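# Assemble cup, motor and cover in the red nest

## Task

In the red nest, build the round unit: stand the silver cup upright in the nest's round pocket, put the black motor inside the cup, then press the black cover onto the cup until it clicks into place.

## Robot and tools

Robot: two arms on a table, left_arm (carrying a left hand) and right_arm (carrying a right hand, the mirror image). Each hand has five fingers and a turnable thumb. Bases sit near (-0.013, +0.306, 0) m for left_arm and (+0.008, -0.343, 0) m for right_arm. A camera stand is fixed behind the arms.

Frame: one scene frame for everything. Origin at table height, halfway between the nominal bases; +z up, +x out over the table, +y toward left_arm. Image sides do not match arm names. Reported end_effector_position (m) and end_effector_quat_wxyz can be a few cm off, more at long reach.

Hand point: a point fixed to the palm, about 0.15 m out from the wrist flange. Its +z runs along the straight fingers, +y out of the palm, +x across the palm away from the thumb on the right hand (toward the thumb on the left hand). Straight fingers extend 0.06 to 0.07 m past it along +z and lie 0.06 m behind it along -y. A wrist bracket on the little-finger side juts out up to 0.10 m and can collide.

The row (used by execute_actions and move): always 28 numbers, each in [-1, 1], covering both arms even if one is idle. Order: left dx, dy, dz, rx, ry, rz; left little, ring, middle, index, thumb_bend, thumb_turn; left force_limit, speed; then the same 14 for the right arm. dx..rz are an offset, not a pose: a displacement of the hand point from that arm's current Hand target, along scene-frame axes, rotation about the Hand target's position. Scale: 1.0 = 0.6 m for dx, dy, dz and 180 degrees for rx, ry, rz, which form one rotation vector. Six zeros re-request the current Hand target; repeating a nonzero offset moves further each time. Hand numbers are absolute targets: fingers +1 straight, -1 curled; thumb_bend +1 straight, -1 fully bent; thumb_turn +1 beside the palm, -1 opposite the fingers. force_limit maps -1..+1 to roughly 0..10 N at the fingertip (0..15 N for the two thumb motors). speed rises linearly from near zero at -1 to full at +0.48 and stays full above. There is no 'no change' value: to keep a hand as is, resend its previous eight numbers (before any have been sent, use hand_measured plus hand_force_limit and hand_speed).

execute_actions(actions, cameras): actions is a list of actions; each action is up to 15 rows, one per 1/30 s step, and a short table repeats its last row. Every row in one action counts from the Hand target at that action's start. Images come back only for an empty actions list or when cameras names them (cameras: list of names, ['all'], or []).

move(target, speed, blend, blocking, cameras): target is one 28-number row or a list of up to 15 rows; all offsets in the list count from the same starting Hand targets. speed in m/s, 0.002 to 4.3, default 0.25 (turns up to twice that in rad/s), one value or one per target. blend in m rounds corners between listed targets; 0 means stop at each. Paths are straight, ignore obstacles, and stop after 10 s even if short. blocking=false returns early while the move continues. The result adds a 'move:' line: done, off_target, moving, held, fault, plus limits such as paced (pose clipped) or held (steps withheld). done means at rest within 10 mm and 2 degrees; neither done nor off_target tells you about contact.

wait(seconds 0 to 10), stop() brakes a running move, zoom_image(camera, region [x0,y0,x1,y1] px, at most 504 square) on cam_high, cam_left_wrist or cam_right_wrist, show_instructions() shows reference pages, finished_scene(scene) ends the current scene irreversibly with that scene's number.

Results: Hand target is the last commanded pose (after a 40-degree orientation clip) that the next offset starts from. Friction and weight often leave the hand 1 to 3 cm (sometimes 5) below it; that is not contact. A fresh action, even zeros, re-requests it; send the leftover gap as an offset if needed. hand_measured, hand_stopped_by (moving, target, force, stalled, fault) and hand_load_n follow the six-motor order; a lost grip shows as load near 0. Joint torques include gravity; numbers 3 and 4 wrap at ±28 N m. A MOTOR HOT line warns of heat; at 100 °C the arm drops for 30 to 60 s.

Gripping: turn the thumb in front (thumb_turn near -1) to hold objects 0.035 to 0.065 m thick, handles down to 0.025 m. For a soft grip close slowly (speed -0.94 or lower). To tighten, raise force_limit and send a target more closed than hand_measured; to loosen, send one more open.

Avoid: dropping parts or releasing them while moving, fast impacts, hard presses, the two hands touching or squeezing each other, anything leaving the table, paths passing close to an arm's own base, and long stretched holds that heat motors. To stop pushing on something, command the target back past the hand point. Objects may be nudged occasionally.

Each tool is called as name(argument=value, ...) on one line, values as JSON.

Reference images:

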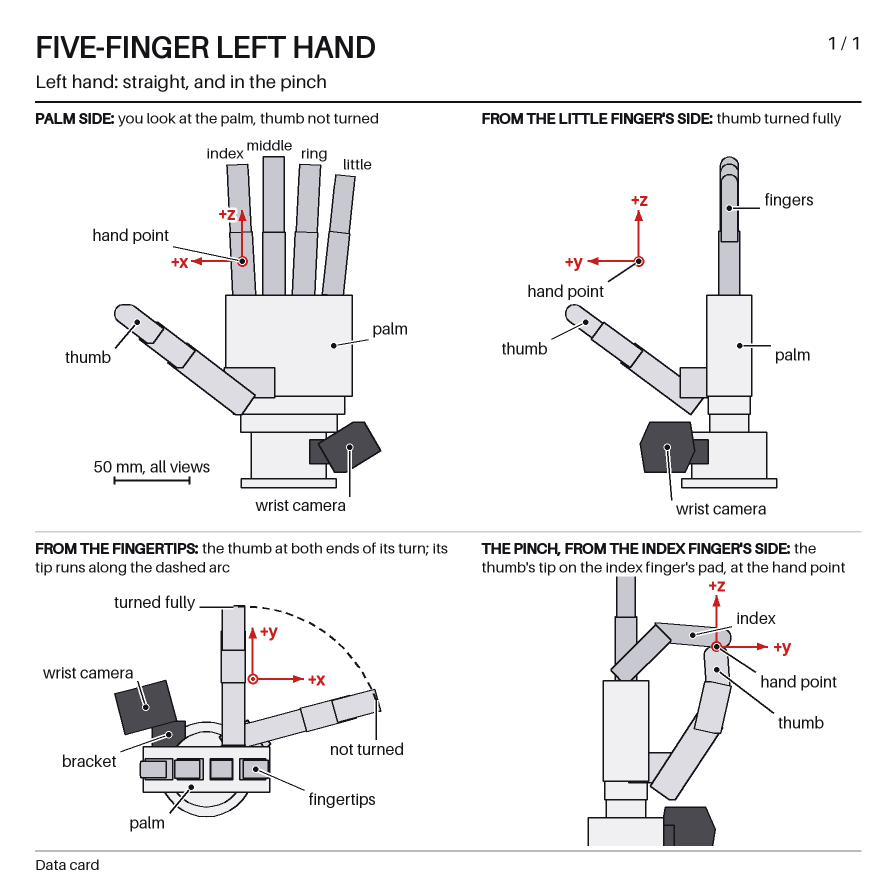

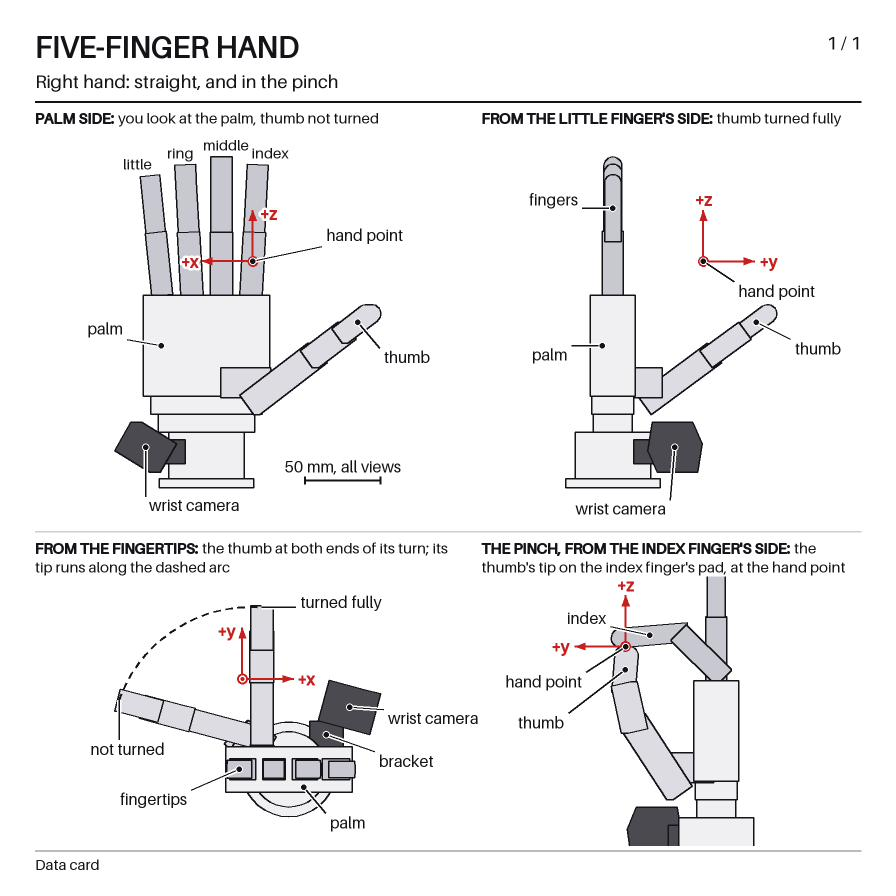

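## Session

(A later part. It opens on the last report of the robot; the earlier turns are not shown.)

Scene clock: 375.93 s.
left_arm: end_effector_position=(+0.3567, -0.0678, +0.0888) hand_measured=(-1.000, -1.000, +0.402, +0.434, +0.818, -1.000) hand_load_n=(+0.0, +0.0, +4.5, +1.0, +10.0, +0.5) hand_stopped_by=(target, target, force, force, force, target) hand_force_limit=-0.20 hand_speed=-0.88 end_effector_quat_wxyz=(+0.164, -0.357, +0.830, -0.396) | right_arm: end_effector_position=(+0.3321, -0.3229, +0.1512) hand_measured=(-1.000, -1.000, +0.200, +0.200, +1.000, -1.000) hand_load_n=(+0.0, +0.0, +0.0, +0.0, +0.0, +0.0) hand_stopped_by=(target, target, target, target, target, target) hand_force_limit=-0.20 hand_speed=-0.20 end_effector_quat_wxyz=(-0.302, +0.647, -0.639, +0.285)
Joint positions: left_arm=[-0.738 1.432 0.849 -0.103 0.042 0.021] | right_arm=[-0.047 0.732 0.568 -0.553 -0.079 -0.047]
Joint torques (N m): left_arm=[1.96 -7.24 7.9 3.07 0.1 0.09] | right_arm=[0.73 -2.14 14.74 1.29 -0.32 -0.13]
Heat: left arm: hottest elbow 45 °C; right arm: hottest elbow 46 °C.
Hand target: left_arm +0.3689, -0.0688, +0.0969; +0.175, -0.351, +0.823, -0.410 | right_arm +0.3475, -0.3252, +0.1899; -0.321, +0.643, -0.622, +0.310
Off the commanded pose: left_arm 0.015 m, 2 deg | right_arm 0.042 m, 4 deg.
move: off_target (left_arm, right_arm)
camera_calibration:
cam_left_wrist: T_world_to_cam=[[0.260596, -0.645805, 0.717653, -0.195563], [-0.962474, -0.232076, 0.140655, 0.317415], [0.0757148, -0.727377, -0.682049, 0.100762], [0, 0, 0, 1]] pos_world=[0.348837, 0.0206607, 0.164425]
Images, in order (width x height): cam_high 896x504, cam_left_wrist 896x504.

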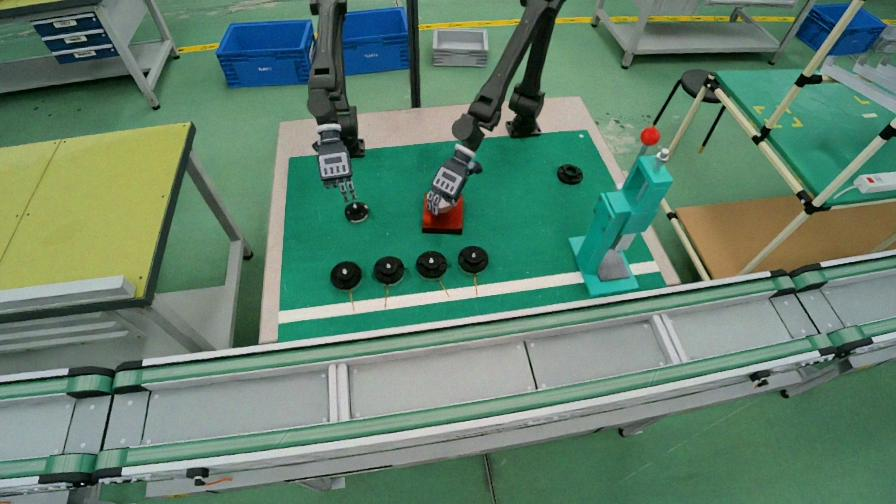

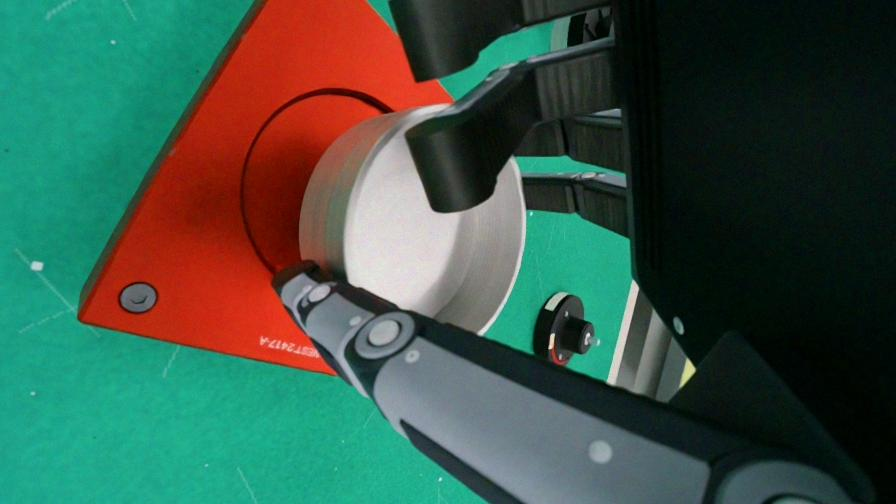

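move(target=[0.0133,0.0053,-0.0367,0,0,0,-1,-1,0,-0.05,0.6,-1,-0.2,-0.88,0,0,0,0,0,0,-1,-1,0.2,0.2,1,-1,-0.2,-0.2], speed=0.06, cameras=["cam_high","cam_left_wrist"])

zoom_image(camera="cam_high", region=[380, 150, 500, 250])

Scene clock: 412.50 s.
left_arm: end_effector_position=(+0.3646, -0.0655, +0.0679) hand_measured=(-1.000, -1.000, +0.402, +0.434, +0.818, -1.000) hand_load_n=(+0.0, +0.0, +4.5, +1.5, +9.5, +1.0) hand_stopped_by=(target, target, force, force, force, target) hand_force_limit=-0.20 hand_speed=-0.88 end_effector_quat_wxyz=(+0.164, -0.356, +0.830, -0.397) | right_arm: end_effector_position=(+0.3321, -0.3229, +0.1512) hand_measured=(-1.000, -1.000, +0.200, +0.200, +1.000, -1.000) hand_load_n=(+0.0, +0.5, +0.0, +0.0, +0.0, +0.0) hand_stopped_by=(target, target, target, target, target, target) hand_force_limit=-0.20 hand_speed=-0.20 end_effector_quat_wxyz=(-0.302, +0.647, -0.639, +0.285)
Joint positions: left_arm=[-0.721 1.479 0.832 -0.037 0.056 0.032] | right_arm=[-0.047 0.732 0.568 -0.553 -0.079 -0.047]
Joint torques (N m): left_arm=[2.2 -7.65 7.6 3 0.14 0.12] | right_arm=[0.67 -2.14 14.76 1.29 -0.32 -0.13]
Heat: left arm: hottest elbow 42 °C; right arm: hottest elbow 46 °C.
Hand target: left_arm +0.3769, -0.0657, +0.0749; +0.175, -0.351, +0.823, -0.410 | right_arm +0.3475, -0.3252, +0.1899; -0.321, +0.643, -0.622, +0.310
Off the commanded pose: left_arm 0.014 m, 2 deg | right_arm 0.042 m, 4 deg.
move: off_target (left_arm, right_arm)
camera_calibration:
cam_left_wrist: T_world_to_cam=[[0.259219, -0.644804, 0.71905, -0.180639], [-0.962805, -0.231285, 0.13969, 0.328686], [0.0762326, -0.728515, -0.680775, 0.0871834], [0, 0, 0, 1]] pos_world=[0.356639, 0.0230579, 0.143326]
Images, in order (width x height): cam_high 896x504, cam_left_wrist 896x504.

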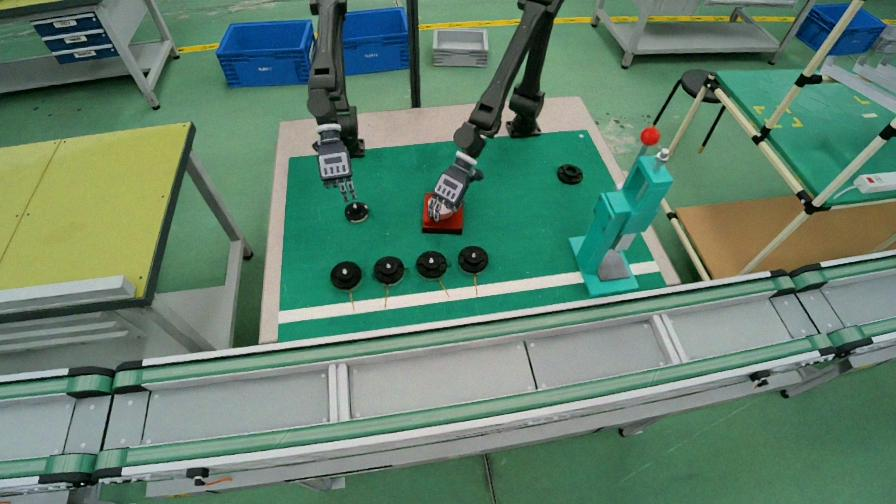

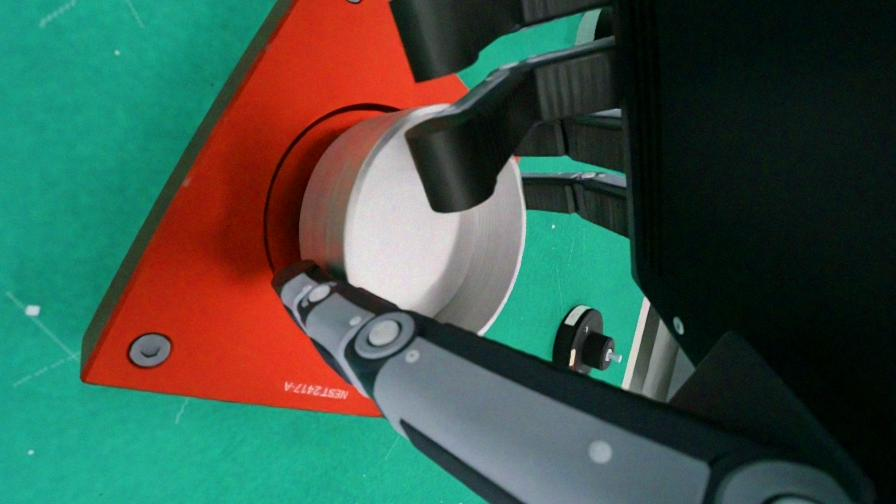

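Scaled by 4.200 from the camera's 896x504 image, which has a finer 1280x720 frame.

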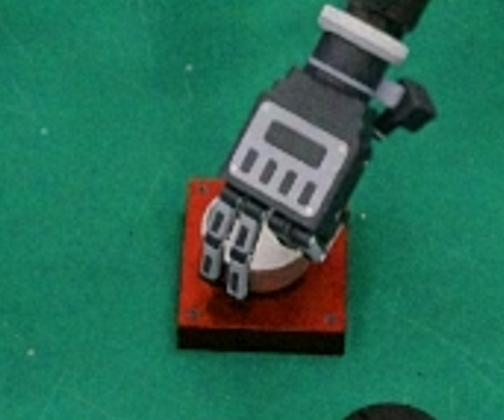

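zoom_image(camera="cam_left_wrist", region=[240, 80, 560, 360])

Scaled by 1.575 from the camera's 896x504 image, which has a finer 1280x720 frame.

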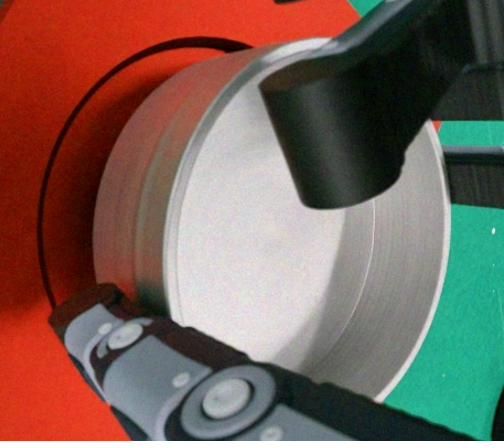

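move(target=[0.006,0.011,-0.009,0,0,0,-1,-1,0,-0.05,0.6,-1,-0.2,-0.88,0,0,0,0,0,0,-1,-1,0.2,0.2,1,-1,-0.2,-0.2], speed=0.06, cameras=["cam_left_wrist"])

zoom_image(camera="cam_left_wrist", region=[240, 80, 560, 360])

Scene clock: 470.10 s.
left_arm: end_effector_position=(+0.3688, -0.0589, +0.0639) hand_measured=(-1.000, -1.000, +0.402, +0.434, +0.818, -1.000) hand_load_n=(+0.0, +0.0, +4.5, +1.5, +10.0, +1.0) hand_stopped_by=(target, target, force, force, force, target) hand_force_limit=-0.20 hand_speed=-0.88 end_effector_quat_wxyz=(+0.165, -0.356, +0.829, -0.398) | right_arm: end_effector_position=(+0.3321, -0.3229, +0.1512) hand_measured=(-1.000, -1.000, +0.200, +0.200, +1.000, -1.000) hand_load_n=(+0.0, +0.5, +0.0, -0.5, +0.0, +0.0) hand_stopped_by=(target, target, target, target, target, target) hand_force_limit=-0.20 hand_speed=-0.20 end_effector_quat_wxyz=(-0.302, +0.647, -0.639, +0.285)
Joint positions: left_arm=[-0.703 1.484 0.823 -0.021 0.069 0.043] | right_arm=[-0.047 0.732 0.568 -0.553 -0.079 -0.047]
Joint torques (N m): left_arm=[2.37 -7.12 7.38 3.11 0.12 0.12] | right_arm=[0.67 -2.08 14.78 1.29 -0.32 -0.13]
Heat: left arm: hottest elbow 40 °C; right arm: hottest elbow 47 °C.
Hand target: left_arm +0.3805, -0.0591, +0.0695; +0.175, -0.351, +0.823, -0.410 | right_arm +0.3475, -0.3252, +0.1899; -0.321, +0.643, -0.622, +0.310
Off the commanded pose: left_arm 0.013 m, 2 deg | right_arm 0.042 m, 4 deg.
move: off_target (left_arm, right_arm)
camera_calibration:
cam_left_wrist: T_world_to_cam=[[0.258817, -0.643361, 0.720486, -0.174571], [-0.962785, -0.23193, 0.138755, 0.334779], [0.0778327, -0.729586, -0.679446, 0.0881663], [0, 0, 0, 1]] pos_world=[0.36064, 0.0296581, 0.139228]
Images, in order (width x height): cam_left_wrist 896x504.

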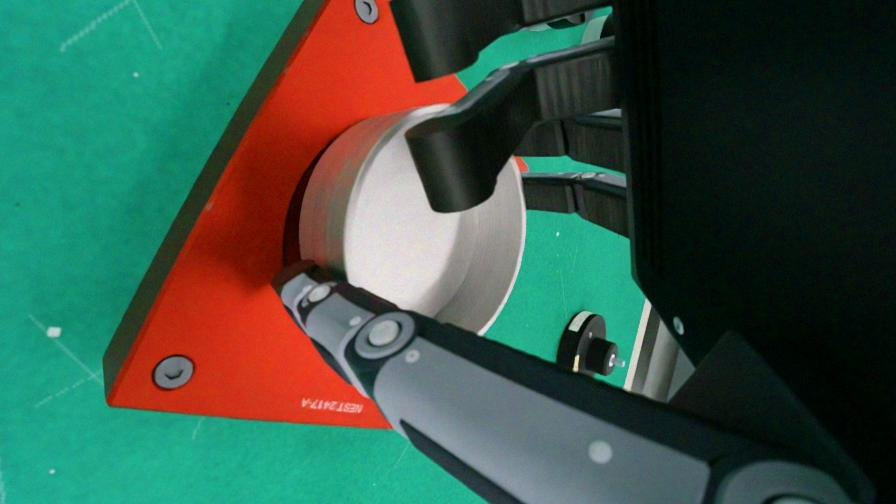

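Scaled by 1.575 from the camera's 896x504 image, which has a finer 1280x720 frame.

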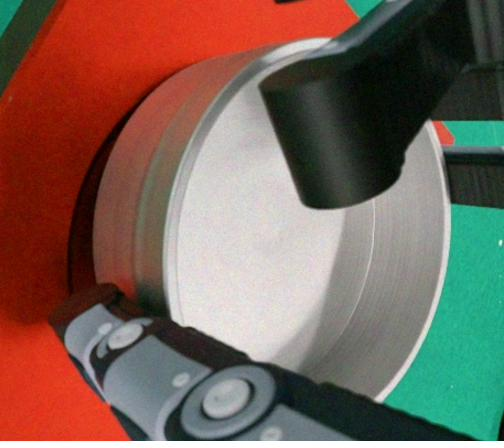

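move(target=[-0.006,0.0,-0.007,0,0,0,-1,-1,0,-0.05,0.6,-1,-0.2,-0.88,0,0,0,0,0,0,-1,-1,0.2,0.2,1,-1,-0.2,-0.2], speed=0.06, cameras=["cam_left_wrist"])

zoom_image(camera="cam_left_wrist", region=[240, 80, 560, 360])

Scene clock: 486.43 s.
left_arm: end_effector_position=(+0.3681, -0.0584, +0.0621) hand_measured=(-1.000, -1.000, +0.402, +0.434, +0.818, -1.000) hand_load_n=(+0.0, +0.0, +4.5, +1.5, +10.0, +1.0) hand_stopped_by=(target, target, force, force, force, target) hand_force_limit=-0.20 hand_speed=-0.88 end_effector_quat_wxyz=(+0.166, -0.356, +0.828, -0.400) | right_arm: end_effector_position=(+0.3321, -0.3229, +0.1512) hand_measured=(-1.000, -1.000, +0.200, +0.200, +1.000, -1.000) hand_load_n=(+0.0, +0.0, +0.0, +0.0, +0.0, +0.0) hand_stopped_by=(target, target, target, target, target, target) hand_force_limit=-0.20 hand_speed=-0.20 end_effector_quat_wxyz=(-0.302, +0.647, -0.639, +0.285)
Joint positions: left_arm=[-0.703 1.484 0.814 -0.006 0.069 0.043] | right_arm=[-0.047 0.732 0.568 -0.553 -0.079 -0.047]
Joint torques (N m): left_arm=[1.85 -7.12 7.1 3.06 -0.01 0.1] | right_arm=[0.73 -2.14 14.78 1.29 -0.33 -0.13]
Motor temperatures (°C): left_arm=[28 32 41 28 31 27] | right_arm=[30 30 48 29 28 29]
Heat: left arm: hottest elbow 41 °C; right arm: hottest elbow 48 °C.
Hand target: left_arm +0.3769, -0.0591, +0.0653; +0.175, -0.351, +0.823, -0.410 | right_arm +0.3475, -0.3252, +0.1899; -0.321, +0.643, -0.622, +0.310
Off the commanded pose: left_arm 0.009 m, 2 deg | right_arm 0.042 m, 4 deg.
move: off_target (right_arm)
camera_calibration:
cam_left_wrist: T_world_to_cam=[[0.255349, -0.640518, 0.724247, -0.171511], [-0.963444, -0.231381, 0.135051, 0.33506], [0.0810749, -0.732257, -0.676186, 0.0858763], [0, 0, 0, 1]] pos_world=[0.359644, 0.0305543, 0.137035]
Images, in order (width x height): cam_left_wrist 896x504.

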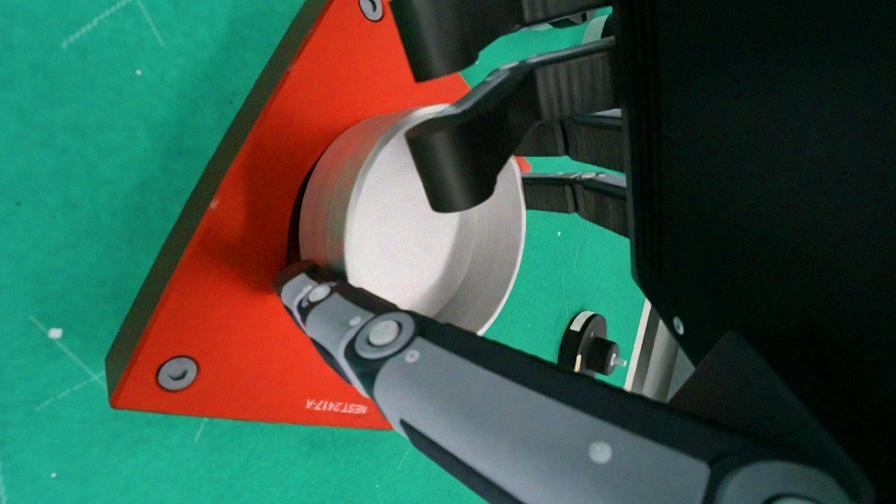

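Scaled by 1.575 from the camera's 896x504 image, which has a finer 1280x720 frame.

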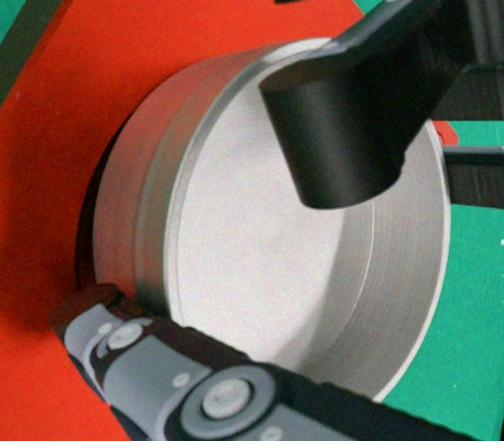

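move(target=[-0.009,-0.001,-0.007,0,0,0,-1,-1,0,-0.05,0.6,-1,-0.2,-0.88,0,0,0,0,0,0,-1,-1,0.2,0.2,1,-1,-0.2,-0.2], speed=0.06, cameras=["cam_left_wrist"])

zoom_image(camera="cam_left_wrist", region=[240, 80, 560, 360])

Scene clock: 497.13 s.
left_arm: end_effector_position=(+0.3681, -0.0589, +0.0622) hand_measured=(-1.000, -1.000, +0.402, +0.434, +0.818, -1.000) hand_load_n=(+0.0, +0.0, +4.5, +1.0, +10.0, +1.0) hand_stopped_by=(target, target, force, force, force, target) hand_force_limit=-0.20 hand_speed=-0.88 end_effector_quat_wxyz=(+0.167, -0.357, +0.824, -0.406) | right_arm: end_effector_position=(+0.3321, -0.3229, +0.1512) hand_measured=(-1.000, -1.000, +0.200, +0.200, +1.000, -1.000) hand_load_n=(+0.0, +0.0, +0.0, +0.0, +0.0, +0.0) hand_stopped_by=(target, target, target, target, target, target) hand_force_limit=-0.20 hand_speed=-0.20 end_effector_quat_wxyz=(-0.302, +0.647, -0.639, +0.285)
Joint positions: left_arm=[-0.703 1.482 0.805 0.014 0.069 0.037] | right_arm=[-0.047 0.732 0.568 -0.553 -0.079 -0.047]
Joint torques (N m): left_arm=[0.91 -7 6.71 2.8 -0.09 0.01] | right_arm=[0.67 -2.2 14.75 1.29 -0.33 -0.13]
Heat: left arm: hottest elbow 41 °C; right arm: hottest elbow 48 °C.
Hand target: left_arm +0.3715, -0.0597, +0.0611; +0.175, -0.351, +0.823, -0.410 | right_arm +0.3475, -0.3252, +0.1899; -0.321, +0.643, -0.622, +0.310
Off the commanded pose: left_arm 0.004 m, 1 deg | right_arm 0.042 m, 4 deg.
move: off_target (right_arm)
camera_calibration:
cam_left_wrist: T_world_to_cam=[[0.253276, -0.631419, 0.732913, -0.171112], [-0.963383, -0.233543, 0.13172, 0.334994], [0.087996, -0.739437, -0.66745, 0.0820345], [0, 0, 0, 1]] pos_world=[0.358847, 0.0308513, 0.136039]
Images, in order (width x height): cam_left_wrist 896x504.

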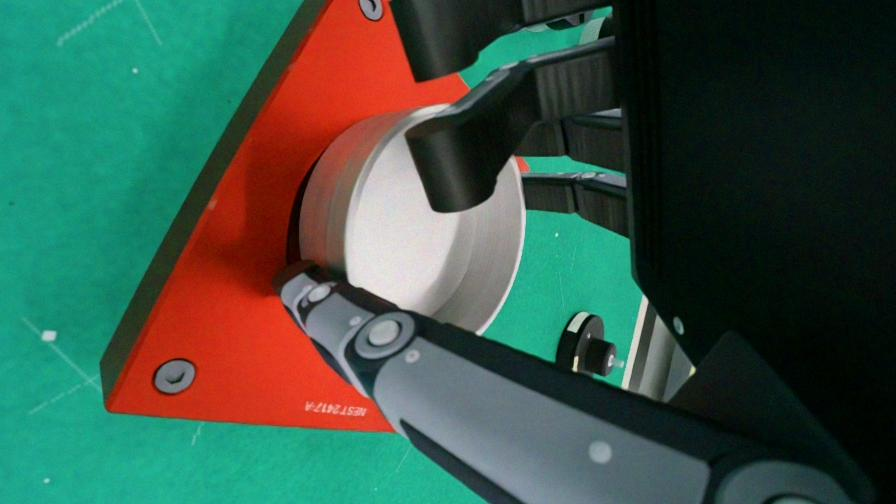

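Scaled by 1.575 from the camera's 896x504 image, which has a finer 1280x720 frame.

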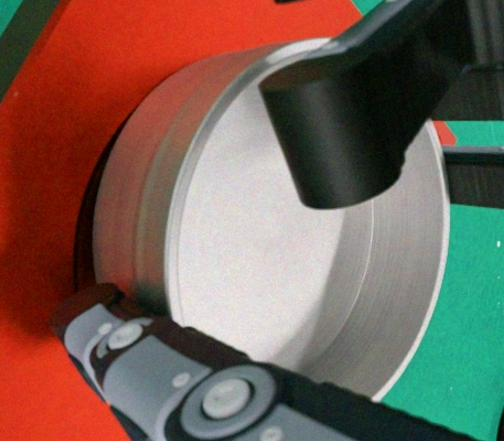

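move(target=[-0.010,0.0,0.009,0,0,0,-1,-1,0,-0.05,0.6,-1,-0.2,-0.88,0,0,0,0,0,0,-1,-1,0.2,0.2,1,-1,-0.2,-0.2], speed=0.06, cameras=["cam_left_wrist"])

zoom_image(camera="cam_left_wrist", region=[240, 80, 560, 360])

Scene clock: 506.47 s.
left_arm: end_effector_position=(+0.3664, -0.0574, +0.0614) hand_measured=(-1.000, -1.000, +0.402, +0.434, +0.818, -1.000) hand_load_n=(+0.0, +0.0, +4.5, +1.5, +10.0, +0.5) hand_stopped_by=(target, target, force, force, force, target) hand_force_limit=-0.20 hand_speed=-0.88 end_effector_quat_wxyz=(+0.170, -0.358, +0.824, -0.404) | right_arm: end_effector_position=(+0.3321, -0.3229, +0.1512) hand_measured=(-1.000, -1.000, +0.200, +0.200, +1.000, -1.000) hand_load_n=(+0.0, +0.0, +0.0, +0.0, +0.0, +0.0) hand_stopped_by=(target, target, target, target, target, target) hand_force_limit=-0.20 hand_speed=-0.20 end_effector_quat_wxyz=(-0.302, +0.647, -0.639, +0.285)
Joint positions: left_arm=[-0.706 1.478 0.799 0.014 0.06 0.035] | right_arm=[-0.047 0.732 0.568 -0.553 -0.079 -0.047]
Joint torques (N m): left_arm=[0.5 -8.47 6.65 2.21 -0.11 -0.02] | right_arm=[0.67 -2.14 14.75 1.28 -0.33 -0.13]
Heat: left arm: hottest elbow 40 °C; right arm: hottest elbow 48 °C.
Hand target: left_arm +0.3655, -0.0597, +0.0665; +0.175, -0.351, +0.823, -0.410 | right_arm +0.3475, -0.3252, +0.1899; -0.321, +0.643, -0.622, +0.310
Off the commanded pose: left_arm 0.006 m, 1 deg | right_arm 0.042 m, 4 deg.
move: off_target (right_arm)
camera_calibration:
cam_left_wrist: T_world_to_cam=[[0.255446, -0.633421, 0.730428, -0.169909], [-0.962353, -0.239148, 0.129168, 0.333246], [0.0928623, -0.735925, -0.670664, 0.0813878], [0, 0, 0, 1]] pos_world=[0.356545, 0.0319663, 0.135645]
Images, in order (width x height): cam_left_wrist 896x504.

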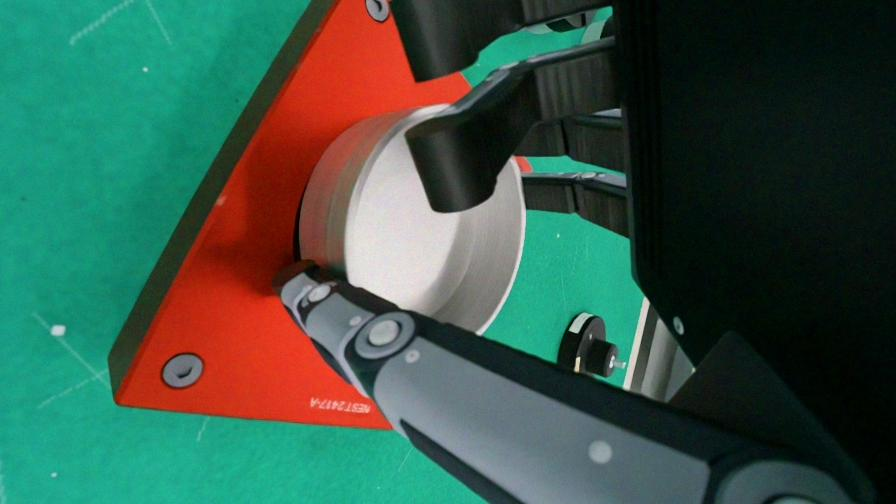

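Scaled by 1.575 from the camera's 896x504 image, which has a finer 1280x720 frame.

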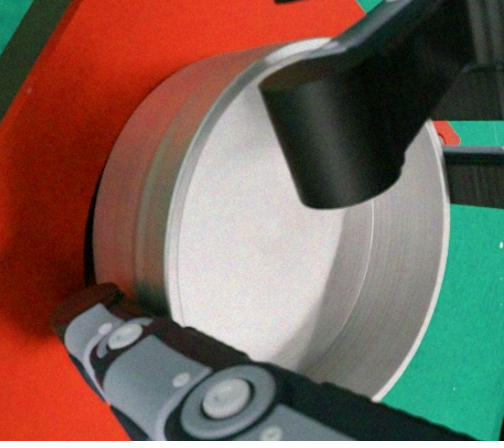

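move(target=[-0.004,-0.008,-0.002,0,0,0,-1,-1,0,-0.05,0.6,-1,-0.2,-0.88,0,0,0,0,0,0,-1,-1,0.2,0.2,1,-1,-0.2,-0.2], speed=0.06, cameras=["cam_left_wrist"])

zoom_image(camera="cam_left_wrist", region=[240, 80, 560, 360])

Scene clock: 519.33 s.
left_arm: end_effector_position=(+0.3668, -0.0572, +0.0619) hand_measured=(-1.000, -1.000, +0.402, +0.434, +0.818, -1.000) hand_load_n=(+0.0, +0.0, +4.0, +1.5, +10.0, +1.0) hand_stopped_by=(target, target, force, force, force, target) hand_force_limit=-0.20 hand_speed=-0.88 end_effector_quat_wxyz=(+0.174, -0.358, +0.824, -0.403) | right_arm: end_effector_position=(+0.3321, -0.3229, +0.1512) hand_measured=(-1.000, -1.000, +0.200, +0.200, +1.000, -1.000) hand_load_n=(+0.0, +0.0, +0.0, +0.0, +0.0, +0.0) hand_stopped_by=(target, target, target, target, target, target) hand_force_limit=-0.20 hand_speed=-0.20 end_effector_quat_wxyz=(-0.302, +0.647, -0.639, +0.285)
Joint positions: left_arm=[-0.709 1.476 0.799 0.014 0.051 0.038] | right_arm=[-0.047 0.732 0.568 -0.553 -0.079 -0.047]
Joint torques (N m): left_arm=[0.09 -8.29 6.78 2.41 -0.09 -0.11] | right_arm=[0.62 -2.08 14.76 1.31 -0.33 -0.13]
Heat: left arm: hottest elbow 40 °C; right arm: hottest elbow 48 °C.
Hand target: left_arm +0.3631, -0.0645, +0.0653; +0.175, -0.351, +0.823, -0.410 | right_arm +0.3475, -0.3252, +0.1899; -0.321, +0.643, -0.622, +0.310
Off the commanded pose: left_arm 0.009 m, 1 deg | right_arm 0.042 m, 4 deg.
move: off_target (right_arm)
camera_calibration:
cam_left_wrist: T_world_to_cam=[[0.252218, -0.636554, 0.728825, -0.169219], [-0.962604, -0.242019, 0.12174, 0.333968], [0.0988953, -0.732275, -0.67379, 0.0799786], [0, 0, 0, 1]] pos_world=[0.356249, 0.0316759, 0.136563]
Images, in order (width x height): cam_left_wrist 896x504.

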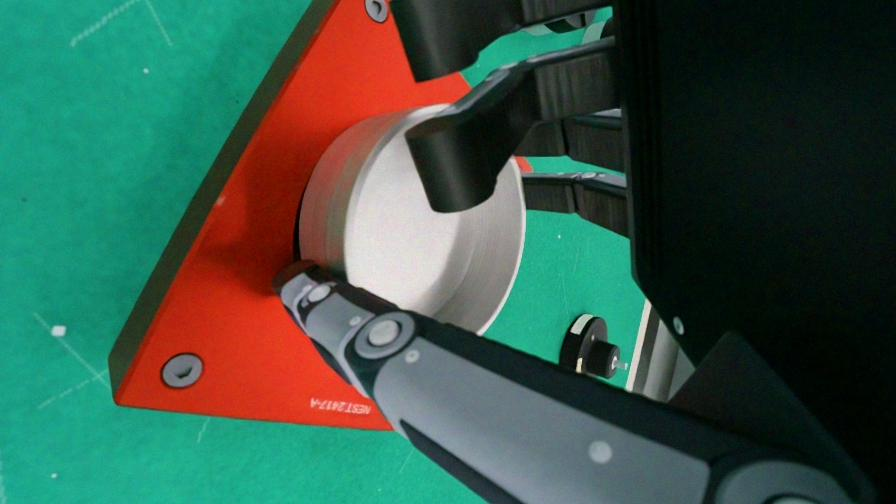

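Scaled by 1.575 from the camera's 896x504 image, which has a finer 1280x720 frame.

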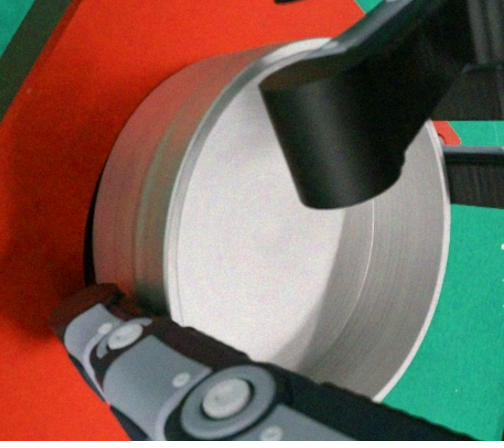

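move(target=[-0.0,-0.003,0.012,0,0,0,-1,-1,0,-0.05,0.6,-1,-0.2,-0.88,0,0,0,0,0,0,-1,-1,0.2,0.2,1,-1,-0.2,-0.2], speed=0.06, cameras=["cam_left_wrist"])

zoom_image(camera="cam_left_wrist", region=[240, 80, 560, 360])

Scene clock: 534.37 s.
left_arm: end_effector_position=(+0.3669, -0.0572, +0.0616) hand_measured=(-1.000, -1.000, +0.402, +0.434, +0.818, -1.000) hand_load_n=(+0.0, +0.0, +4.5, +1.5, +10.0, +0.5) hand_stopped_by=(target, target, force, force, force, target) hand_force_limit=-0.20 hand_speed=-0.88 end_effector_quat_wxyz=(+0.177, -0.356, +0.825, -0.401) | right_arm: end_effector_position=(+0.3321, -0.3229, +0.1512) hand_measured=(-1.000, -1.000, +0.200, +0.200, +1.000, -1.000) hand_load_n=(+0.0, +0.0, +0.0, +0.0, +0.0, +0.0) hand_stopped_by=(target, target, target, target, target, target) hand_force_limit=-0.20 hand_speed=-0.20 end_effector_quat_wxyz=(-0.302, +0.647, -0.639, +0.285)
Joint positions: left_arm=[-0.712 1.476 0.799 0.014 0.043 0.043] | right_arm=[-0.047 0.732 0.568 -0.553 -0.079 -0.047]
Joint torques (N m): left_arm=[0.5 -8.82 7.6 1.42 -0.05 -0.11] | right_arm=[0.79 -2.08 14.75 1.29 -0.33 -0.13]
Heat: left arm: hottest elbow 39 °C; right arm: hottest elbow 48 °C.
Hand target: left_arm +0.3631, -0.0663, +0.0725; +0.175, -0.351, +0.823, -0.410 | right_arm +0.3475, -0.3252, +0.1899; -0.321, +0.643, -0.622, +0.310
Off the commanded pose: left_arm 0.015 m, 1 deg | right_arm 0.042 m, 4 deg.
move: off_target (left_arm, right_arm)
camera_calibration:
cam_left_wrist: T_world_to_cam=[[0.248275, -0.641099, 0.72619, -0.167647], [-0.963237, -0.24282, 0.11495, 0.334741], [0.102639, -0.728032, -0.677816, 0.0789502], [0, 0, 0, 1]] pos_world=[0.355954, 0.0312818, 0.136779]
Images, in order (width x height): cam_left_wrist 896x504.

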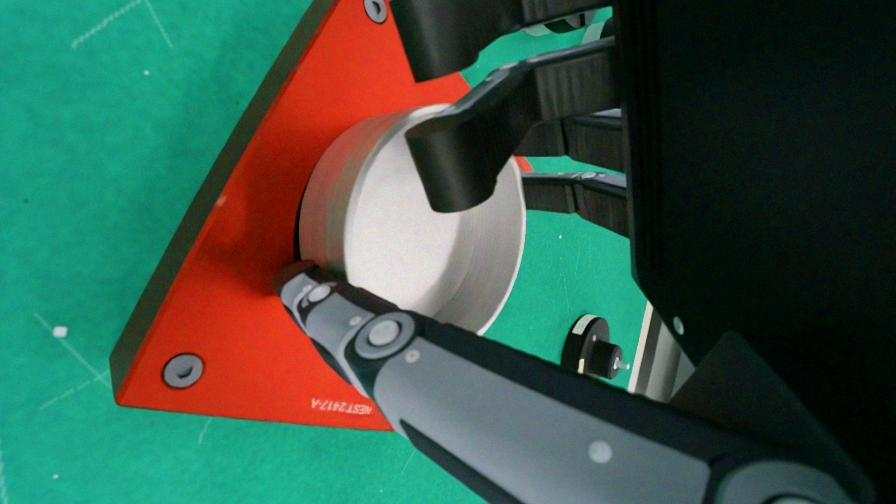

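Scaled by 1.575 from the camera's 896x504 image, which has a finer 1280x720 frame.

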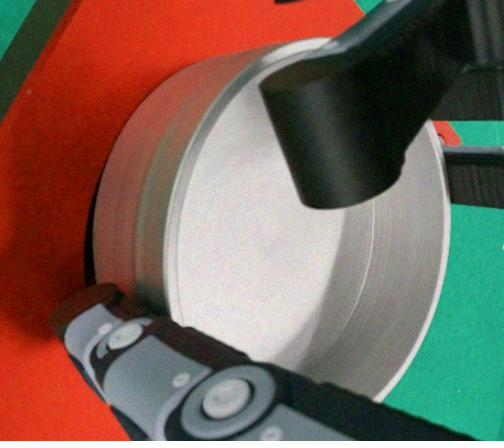

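move(target=[0.012,0.005,0.010,0,0,0,-1,-1,0,-0.05,0.6,-1,-0.2,-0.88,0,0,0,0,0,0,-1,-1,0.2,0.2,1,-1,-0.2,-0.2], speed=0.06, cameras=["cam_left_wrist"])

zoom_image(camera="cam_left_wrist", region=[240, 80, 560, 360])

Scene clock: 552.40 s.
left_arm: end_effector_position=(+0.3635, -0.0563, +0.0614) hand_measured=(-1.000, -1.000, +0.402, +0.434, +0.818, -1.000) hand_load_n=(+0.0, +0.0, +5.0, +1.5, +10.0, +0.5) hand_stopped_by=(target, target, force, force, force, target) hand_force_limit=-0.20 hand_speed=-0.88 end_effector_quat_wxyz=(+0.172, -0.356, +0.828, -0.398) | right_arm: end_effector_position=(+0.3321, -0.3229, +0.1512) hand_measured=(-1.000, -1.000, +0.200, +0.200, +1.000, -1.000) hand_load_n=(+0.0, +0.0, +0.0, +0.0, +0.0, +0.0) hand_stopped_by=(target, target, target, target, target, target) hand_force_limit=-0.20 hand_speed=-0.20 end_effector_quat_wxyz=(-0.302, +0.647, -0.639, +0.285)
Joint positions: left_arm=[-0.712 1.472 0.799 -0.001 0.051 0.043] | right_arm=[-0.047 0.732 0.568 -0.553 -0.079 -0.047]
Joint torques (N m): left_arm=[1.14 -8.18 8.72 1.33 0.16 0] | right_arm=[0.73 -2.14 14.75 1.28 -0.32 -0.13]
Heat: left arm: hottest elbow 39 °C; right arm: hottest elbow 48 °C.
Hand target: left_arm +0.3703, -0.0633, +0.0785; +0.175, -0.351, +0.823, -0.410 | right_arm +0.3475, -0.3252, +0.1899; -0.321, +0.643, -0.622, +0.310
Off the commanded pose: left_arm 0.020 m, 2 deg | right_arm 0.042 m, 4 deg.
move: off_target (left_arm, right_arm)
camera_calibration:
cam_left_wrist: T_world_to_cam=[[0.252575, -0.644931, 0.721297, -0.167566], [-0.963327, -0.237412, 0.125049, 0.331432], [0.0905969, -0.726429, -0.681244, 0.0844609], [0, 0, 0, 1]] pos_world=[0.353948, 0.0319725, 0.136958]
Images, in order (width x height): cam_left_wrist 896x504.

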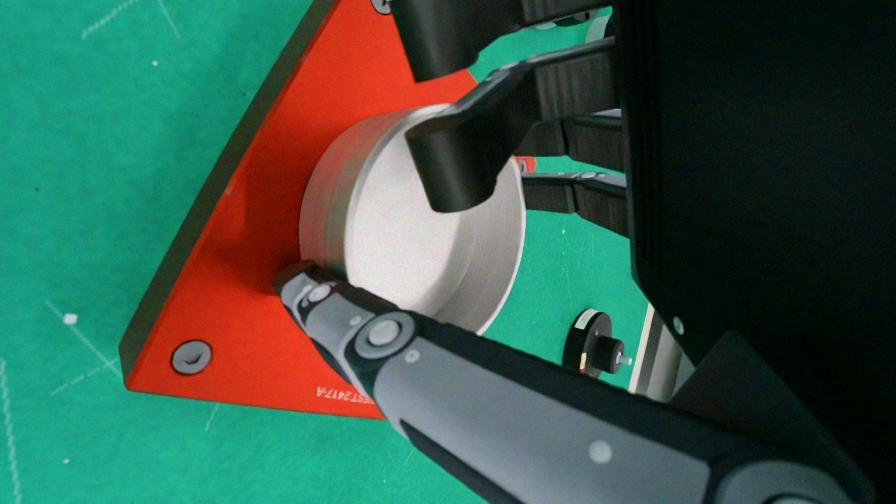

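Scaled by 1.575 from the camera's 896x504 image, which has a finer 1280x720 frame.

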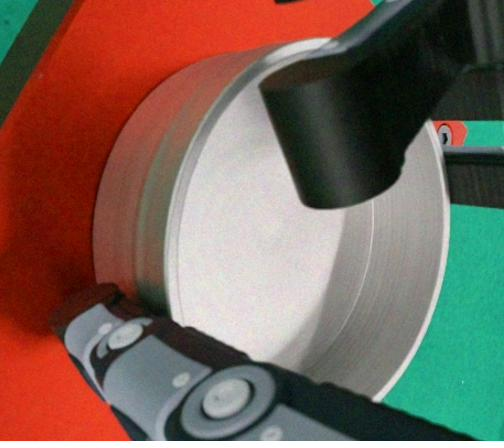

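move(target=[0.008,-0.007,0.010,0,0,0,-1,-1,0,-0.05,0.6,-1,-0.2,-0.88,0,0,0,0,0,0,-1,-1,0.2,0.2,1,-1,-0.2,-0.2], speed=0.06, cameras=["cam_left_wrist"])

zoom_image(camera="cam_left_wrist", region=[240, 80, 560, 360])

Scene clock: 561.57 s.
left_arm: end_effector_position=(+0.3622, -0.0552, +0.0620) hand_measured=(-1.000, -1.000, +0.402, +0.434, +0.818, -1.000) hand_load_n=(+0.0, +0.5, +5.0, +1.5, +10.0, +1.0) hand_stopped_by=(target, target, force, force, force, target) hand_force_limit=-0.20 hand_speed=-0.88 end_effector_quat_wxyz=(+0.170, -0.357, +0.830, -0.394) | right_arm: end_effector_position=(+0.3321, -0.3229, +0.1512) hand_measured=(-1.000, -1.000, +0.200, +0.200, +1.000, -1.000) hand_load_n=(+0.0, +0.0, +0.0, +0.0, +0.0, +0.0) hand_stopped_by=(target, target, target, target, target, target) hand_force_limit=-0.20 hand_speed=-0.20 end_effector_quat_wxyz=(-0.302, +0.647, -0.639, +0.285)
Joint positions: left_arm=[-0.712 1.469 0.803 -0.02 0.051 0.043] | right_arm=[-0.047 0.732 0.568 -0.553 -0.079 -0.047]
Joint torques (N m): left_arm=[1.61 -7.65 10.17 1.31 0.13 -0.03] | right_arm=[0.67 -2.14 14.76 1.31 -0.32 -0.13]
Heat: left arm: hottest elbow 39 °C; right arm: hottest elbow 48 °C.
Hand target: left_arm +0.3751, -0.0675, +0.0845; +0.175, -0.351, +0.823, -0.410 | right_arm +0.3475, -0.3252, +0.1899; -0.321, +0.643, -0.622, +0.310
Off the commanded pose: left_arm 0.029 m, 2 deg | right_arm 0.042 m, 4 deg.
move: off_target (left_arm, right_arm)
camera_calibration:
cam_left_wrist: T_world_to_cam=[[0.258519, -0.649885, 0.714715, -0.168954], [-0.962265, -0.238299, 0.131377, 0.329512], [0.0849357, -0.721709, -0.686966, 0.0884804], [0, 0, 0, 1]] pos_world=[0.353241, 0.032579, 0.138246]
Images, in order (width x height): cam_left_wrist 896x504.

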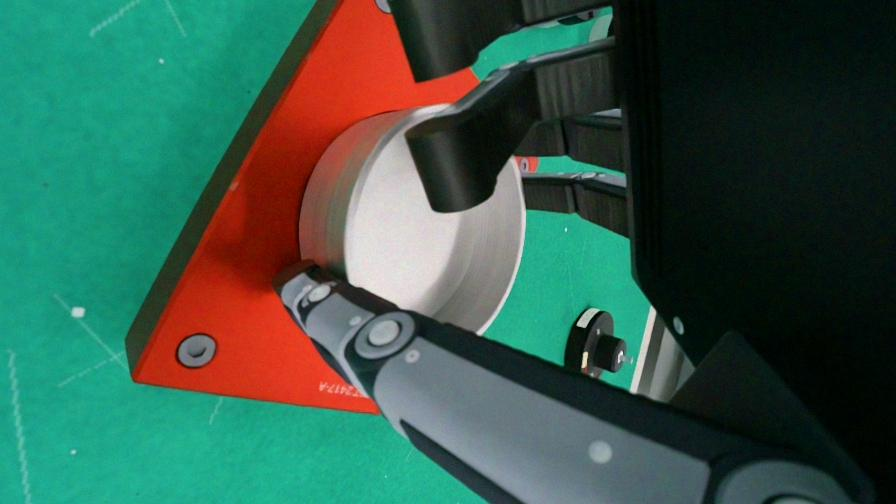

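Scaled by 1.575 from the camera's 896x504 image, which has a finer 1280x720 frame.

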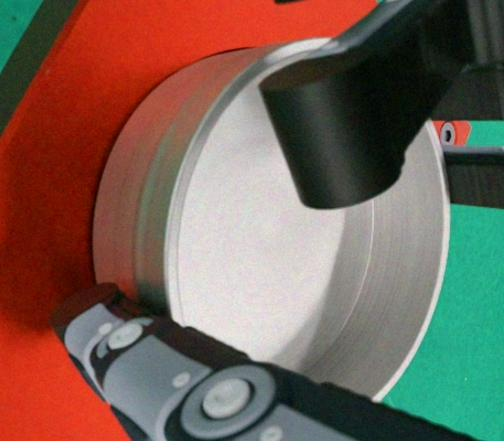

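move(target=[0.010,-0.010,0.003,0,0,0,-1,-1,0,-0.05,0.6,-1,-0.2,-0.88,0,0,0,0,0,0,-1,-1,0.2,0.2,1,-1,-0.2,-0.2], speed=0.06, cameras=["cam_left_wrist"])

zoom_image(camera="cam_left_wrist", region=[240, 80, 560, 360])

Scene clock: 571.57 s.
left_arm: end_effector_position=(+0.3624, -0.0564, +0.0627) hand_measured=(-1.000, -1.000, +0.402, +0.434, +0.818, -1.000) hand_load_n=(+0.0, +0.0, +4.5, +1.5, +10.0, +1.0) hand_stopped_by=(target, target, force, force, force, target) hand_force_limit=-0.20 hand_speed=-0.88 end_effector_quat_wxyz=(+0.168, -0.357, +0.832, -0.390) | right_arm: end_effector_position=(+0.3321, -0.3229, +0.1512) hand_measured=(-1.000, -1.000, +0.200, +0.200, +1.000, -1.000) hand_load_n=(+0.0, +0.0, +0.0, +0.0, +0.0, +0.0) hand_stopped_by=(target, target, target, target, target, target) hand_force_limit=-0.20 hand_speed=-0.20 end_effector_quat_wxyz=(-0.302, +0.647, -0.639, +0.285)
Joint positions: left_arm=[-0.714 1.472 0.814 -0.037 0.051 0.043] | right_arm=[-0.047 0.732 0.568 -0.553 -0.079 -0.047]
Joint torques (N m): left_arm=[1.49 -7.18 11.12 1.61 0.1 -0.05] | right_arm=[0.67 -2.08 14.75 1.31 -0.33 -0.13]
Heat: left arm: hottest elbow 40 °C; right arm: hottest elbow 48 °C.
Hand target: left_arm +0.3811, -0.0735, +0.0863; +0.175, -0.351, +0.823, -0.410 | right_arm +0.3475, -0.3252, +0.1899; -0.321, +0.643, -0.622, +0.310
Off the commanded pose: left_arm 0.035 m, 3 deg | right_arm 0.042 m, 4 deg.
move: off_target (left_arm, right_arm)
camera_calibration:
cam_left_wrist: T_world_to_cam=[[0.262548, -0.654459, 0.70905, -0.171705], [-0.96168, -0.237633, 0.136755, 0.328821], [0.0789937, -0.717784, -0.69177, 0.0907191], [0, 0, 0, 1]] pos_world=[0.354135, 0.0308816, 0.139537]
Images, in order (width x height): cam_left_wrist 896x504.

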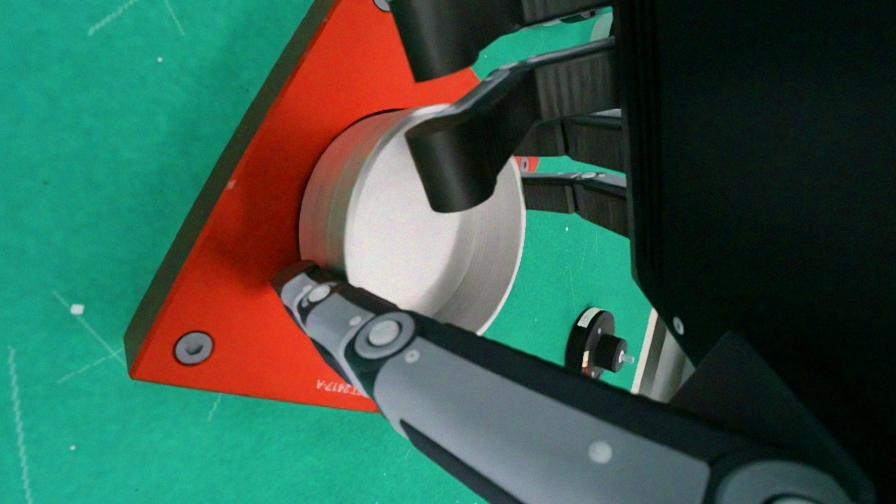

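Scaled by 1.575 from the camera's 896x504 image, which has a finer 1280x720 frame.

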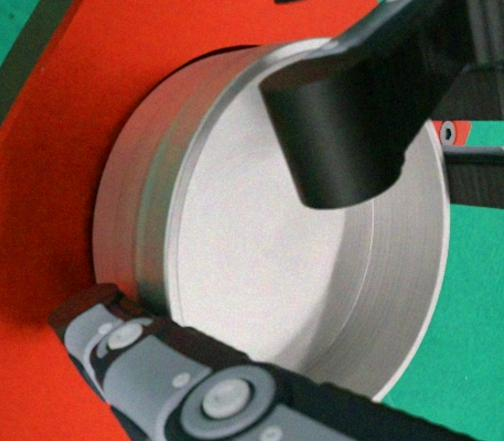

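move(target=[0.010,-0.008,0.003,0,0,0,-1,-1,0,-0.05,0.6,-1,-0.2,-0.88,0,0,0,0,0,0,-1,-1,0.2,0.2,1,-1,-0.2,-0.2], speed=0.06, cameras=["cam_left_wrist"])

zoom_image(camera="cam_left_wrist", region=[240, 80, 560, 360])

Scene clock: 584.13 s.
left_arm: end_effector_position=(+0.3655, -0.0632, +0.0638) hand_measured=(-1.000, -1.000, +0.402, +0.434, +0.818, -1.000) hand_load_n=(+0.0, +0.0, +4.5, +1.5, +10.0, +1.0) hand_stopped_by=(target, target, force, force, force, target) hand_force_limit=-0.20 hand_speed=-0.88 end_effector_quat_wxyz=(+0.166, -0.354, +0.833, -0.390) | right_arm: end_effector_position=(+0.3321, -0.3229, +0.1512) hand_measured=(-1.000, -1.000, +0.200, +0.200, +1.000, -1.000) hand_load_n=(+0.0, +0.0, +0.5, +0.0, +0.0, +0.0) hand_stopped_by=(target, target, target, target, target, target) hand_force_limit=-0.20 hand_speed=-0.20 end_effector_quat_wxyz=(-0.302, +0.647, -0.639, +0.285)
Joint positions: left_arm=[-0.72 1.487 0.835 -0.044 0.051 0.043] | right_arm=[-0.047 0.732 0.568 -0.553 -0.079 -0.047]
Joint torques (N m): left_arm=[2.02 -7 11.21 1.65 0.11 -0.02] | right_arm=[0.73 -2.2 14.76 1.31 -0.33 -0.13]
Heat: left arm: hottest elbow 43 °C; right arm: hottest elbow 48 °C.
Hand target: left_arm +0.3871, -0.0783, +0.0881; +0.175, -0.351, +0.823, -0.410 | right_arm +0.3475, -0.3252, +0.1899; -0.321, +0.643, -0.622, +0.310
Off the commanded pose: left_arm 0.036 m, 3 deg | right_arm 0.042 m, 4 deg.
move: off_target (left_arm, right_arm)
camera_calibration:
cam_left_wrist: T_world_to_cam=[[0.25941, -0.656736, 0.708099, -0.176699], [-0.962949, -0.231864, 0.137728, 0.330874], [0.0737312, -0.717591, -0.692551, 0.0883472], [0, 0, 0, 1]] pos_world=[0.357939, 0.02407, 0.140735]
Images, in order (width x height): cam_left_wrist 896x504.

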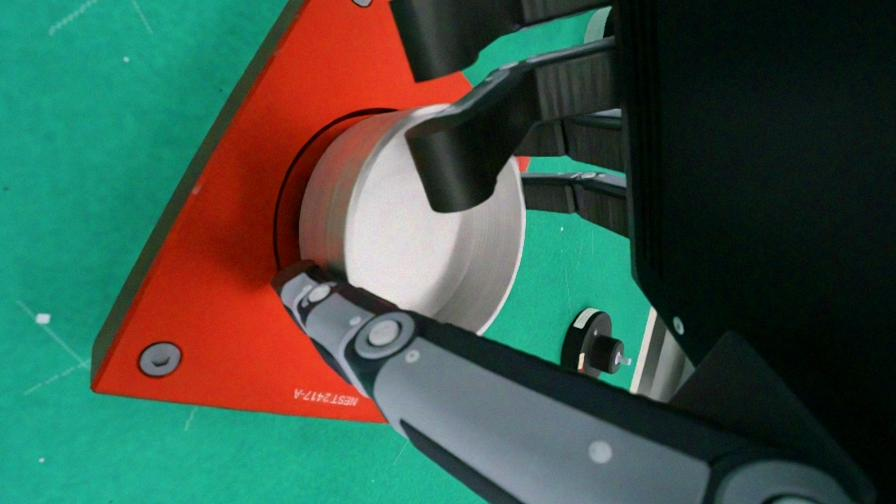

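Scaled by 1.575 from the camera's 896x504 image, which has a finer 1280x720 frame.

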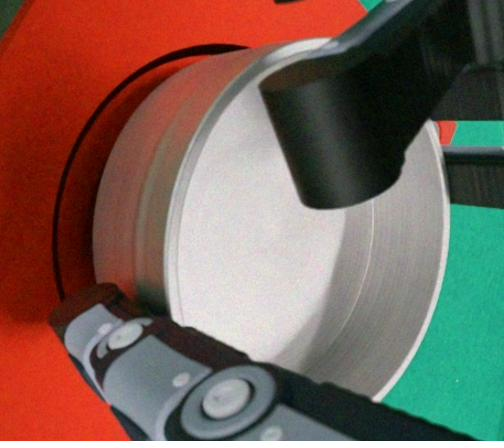

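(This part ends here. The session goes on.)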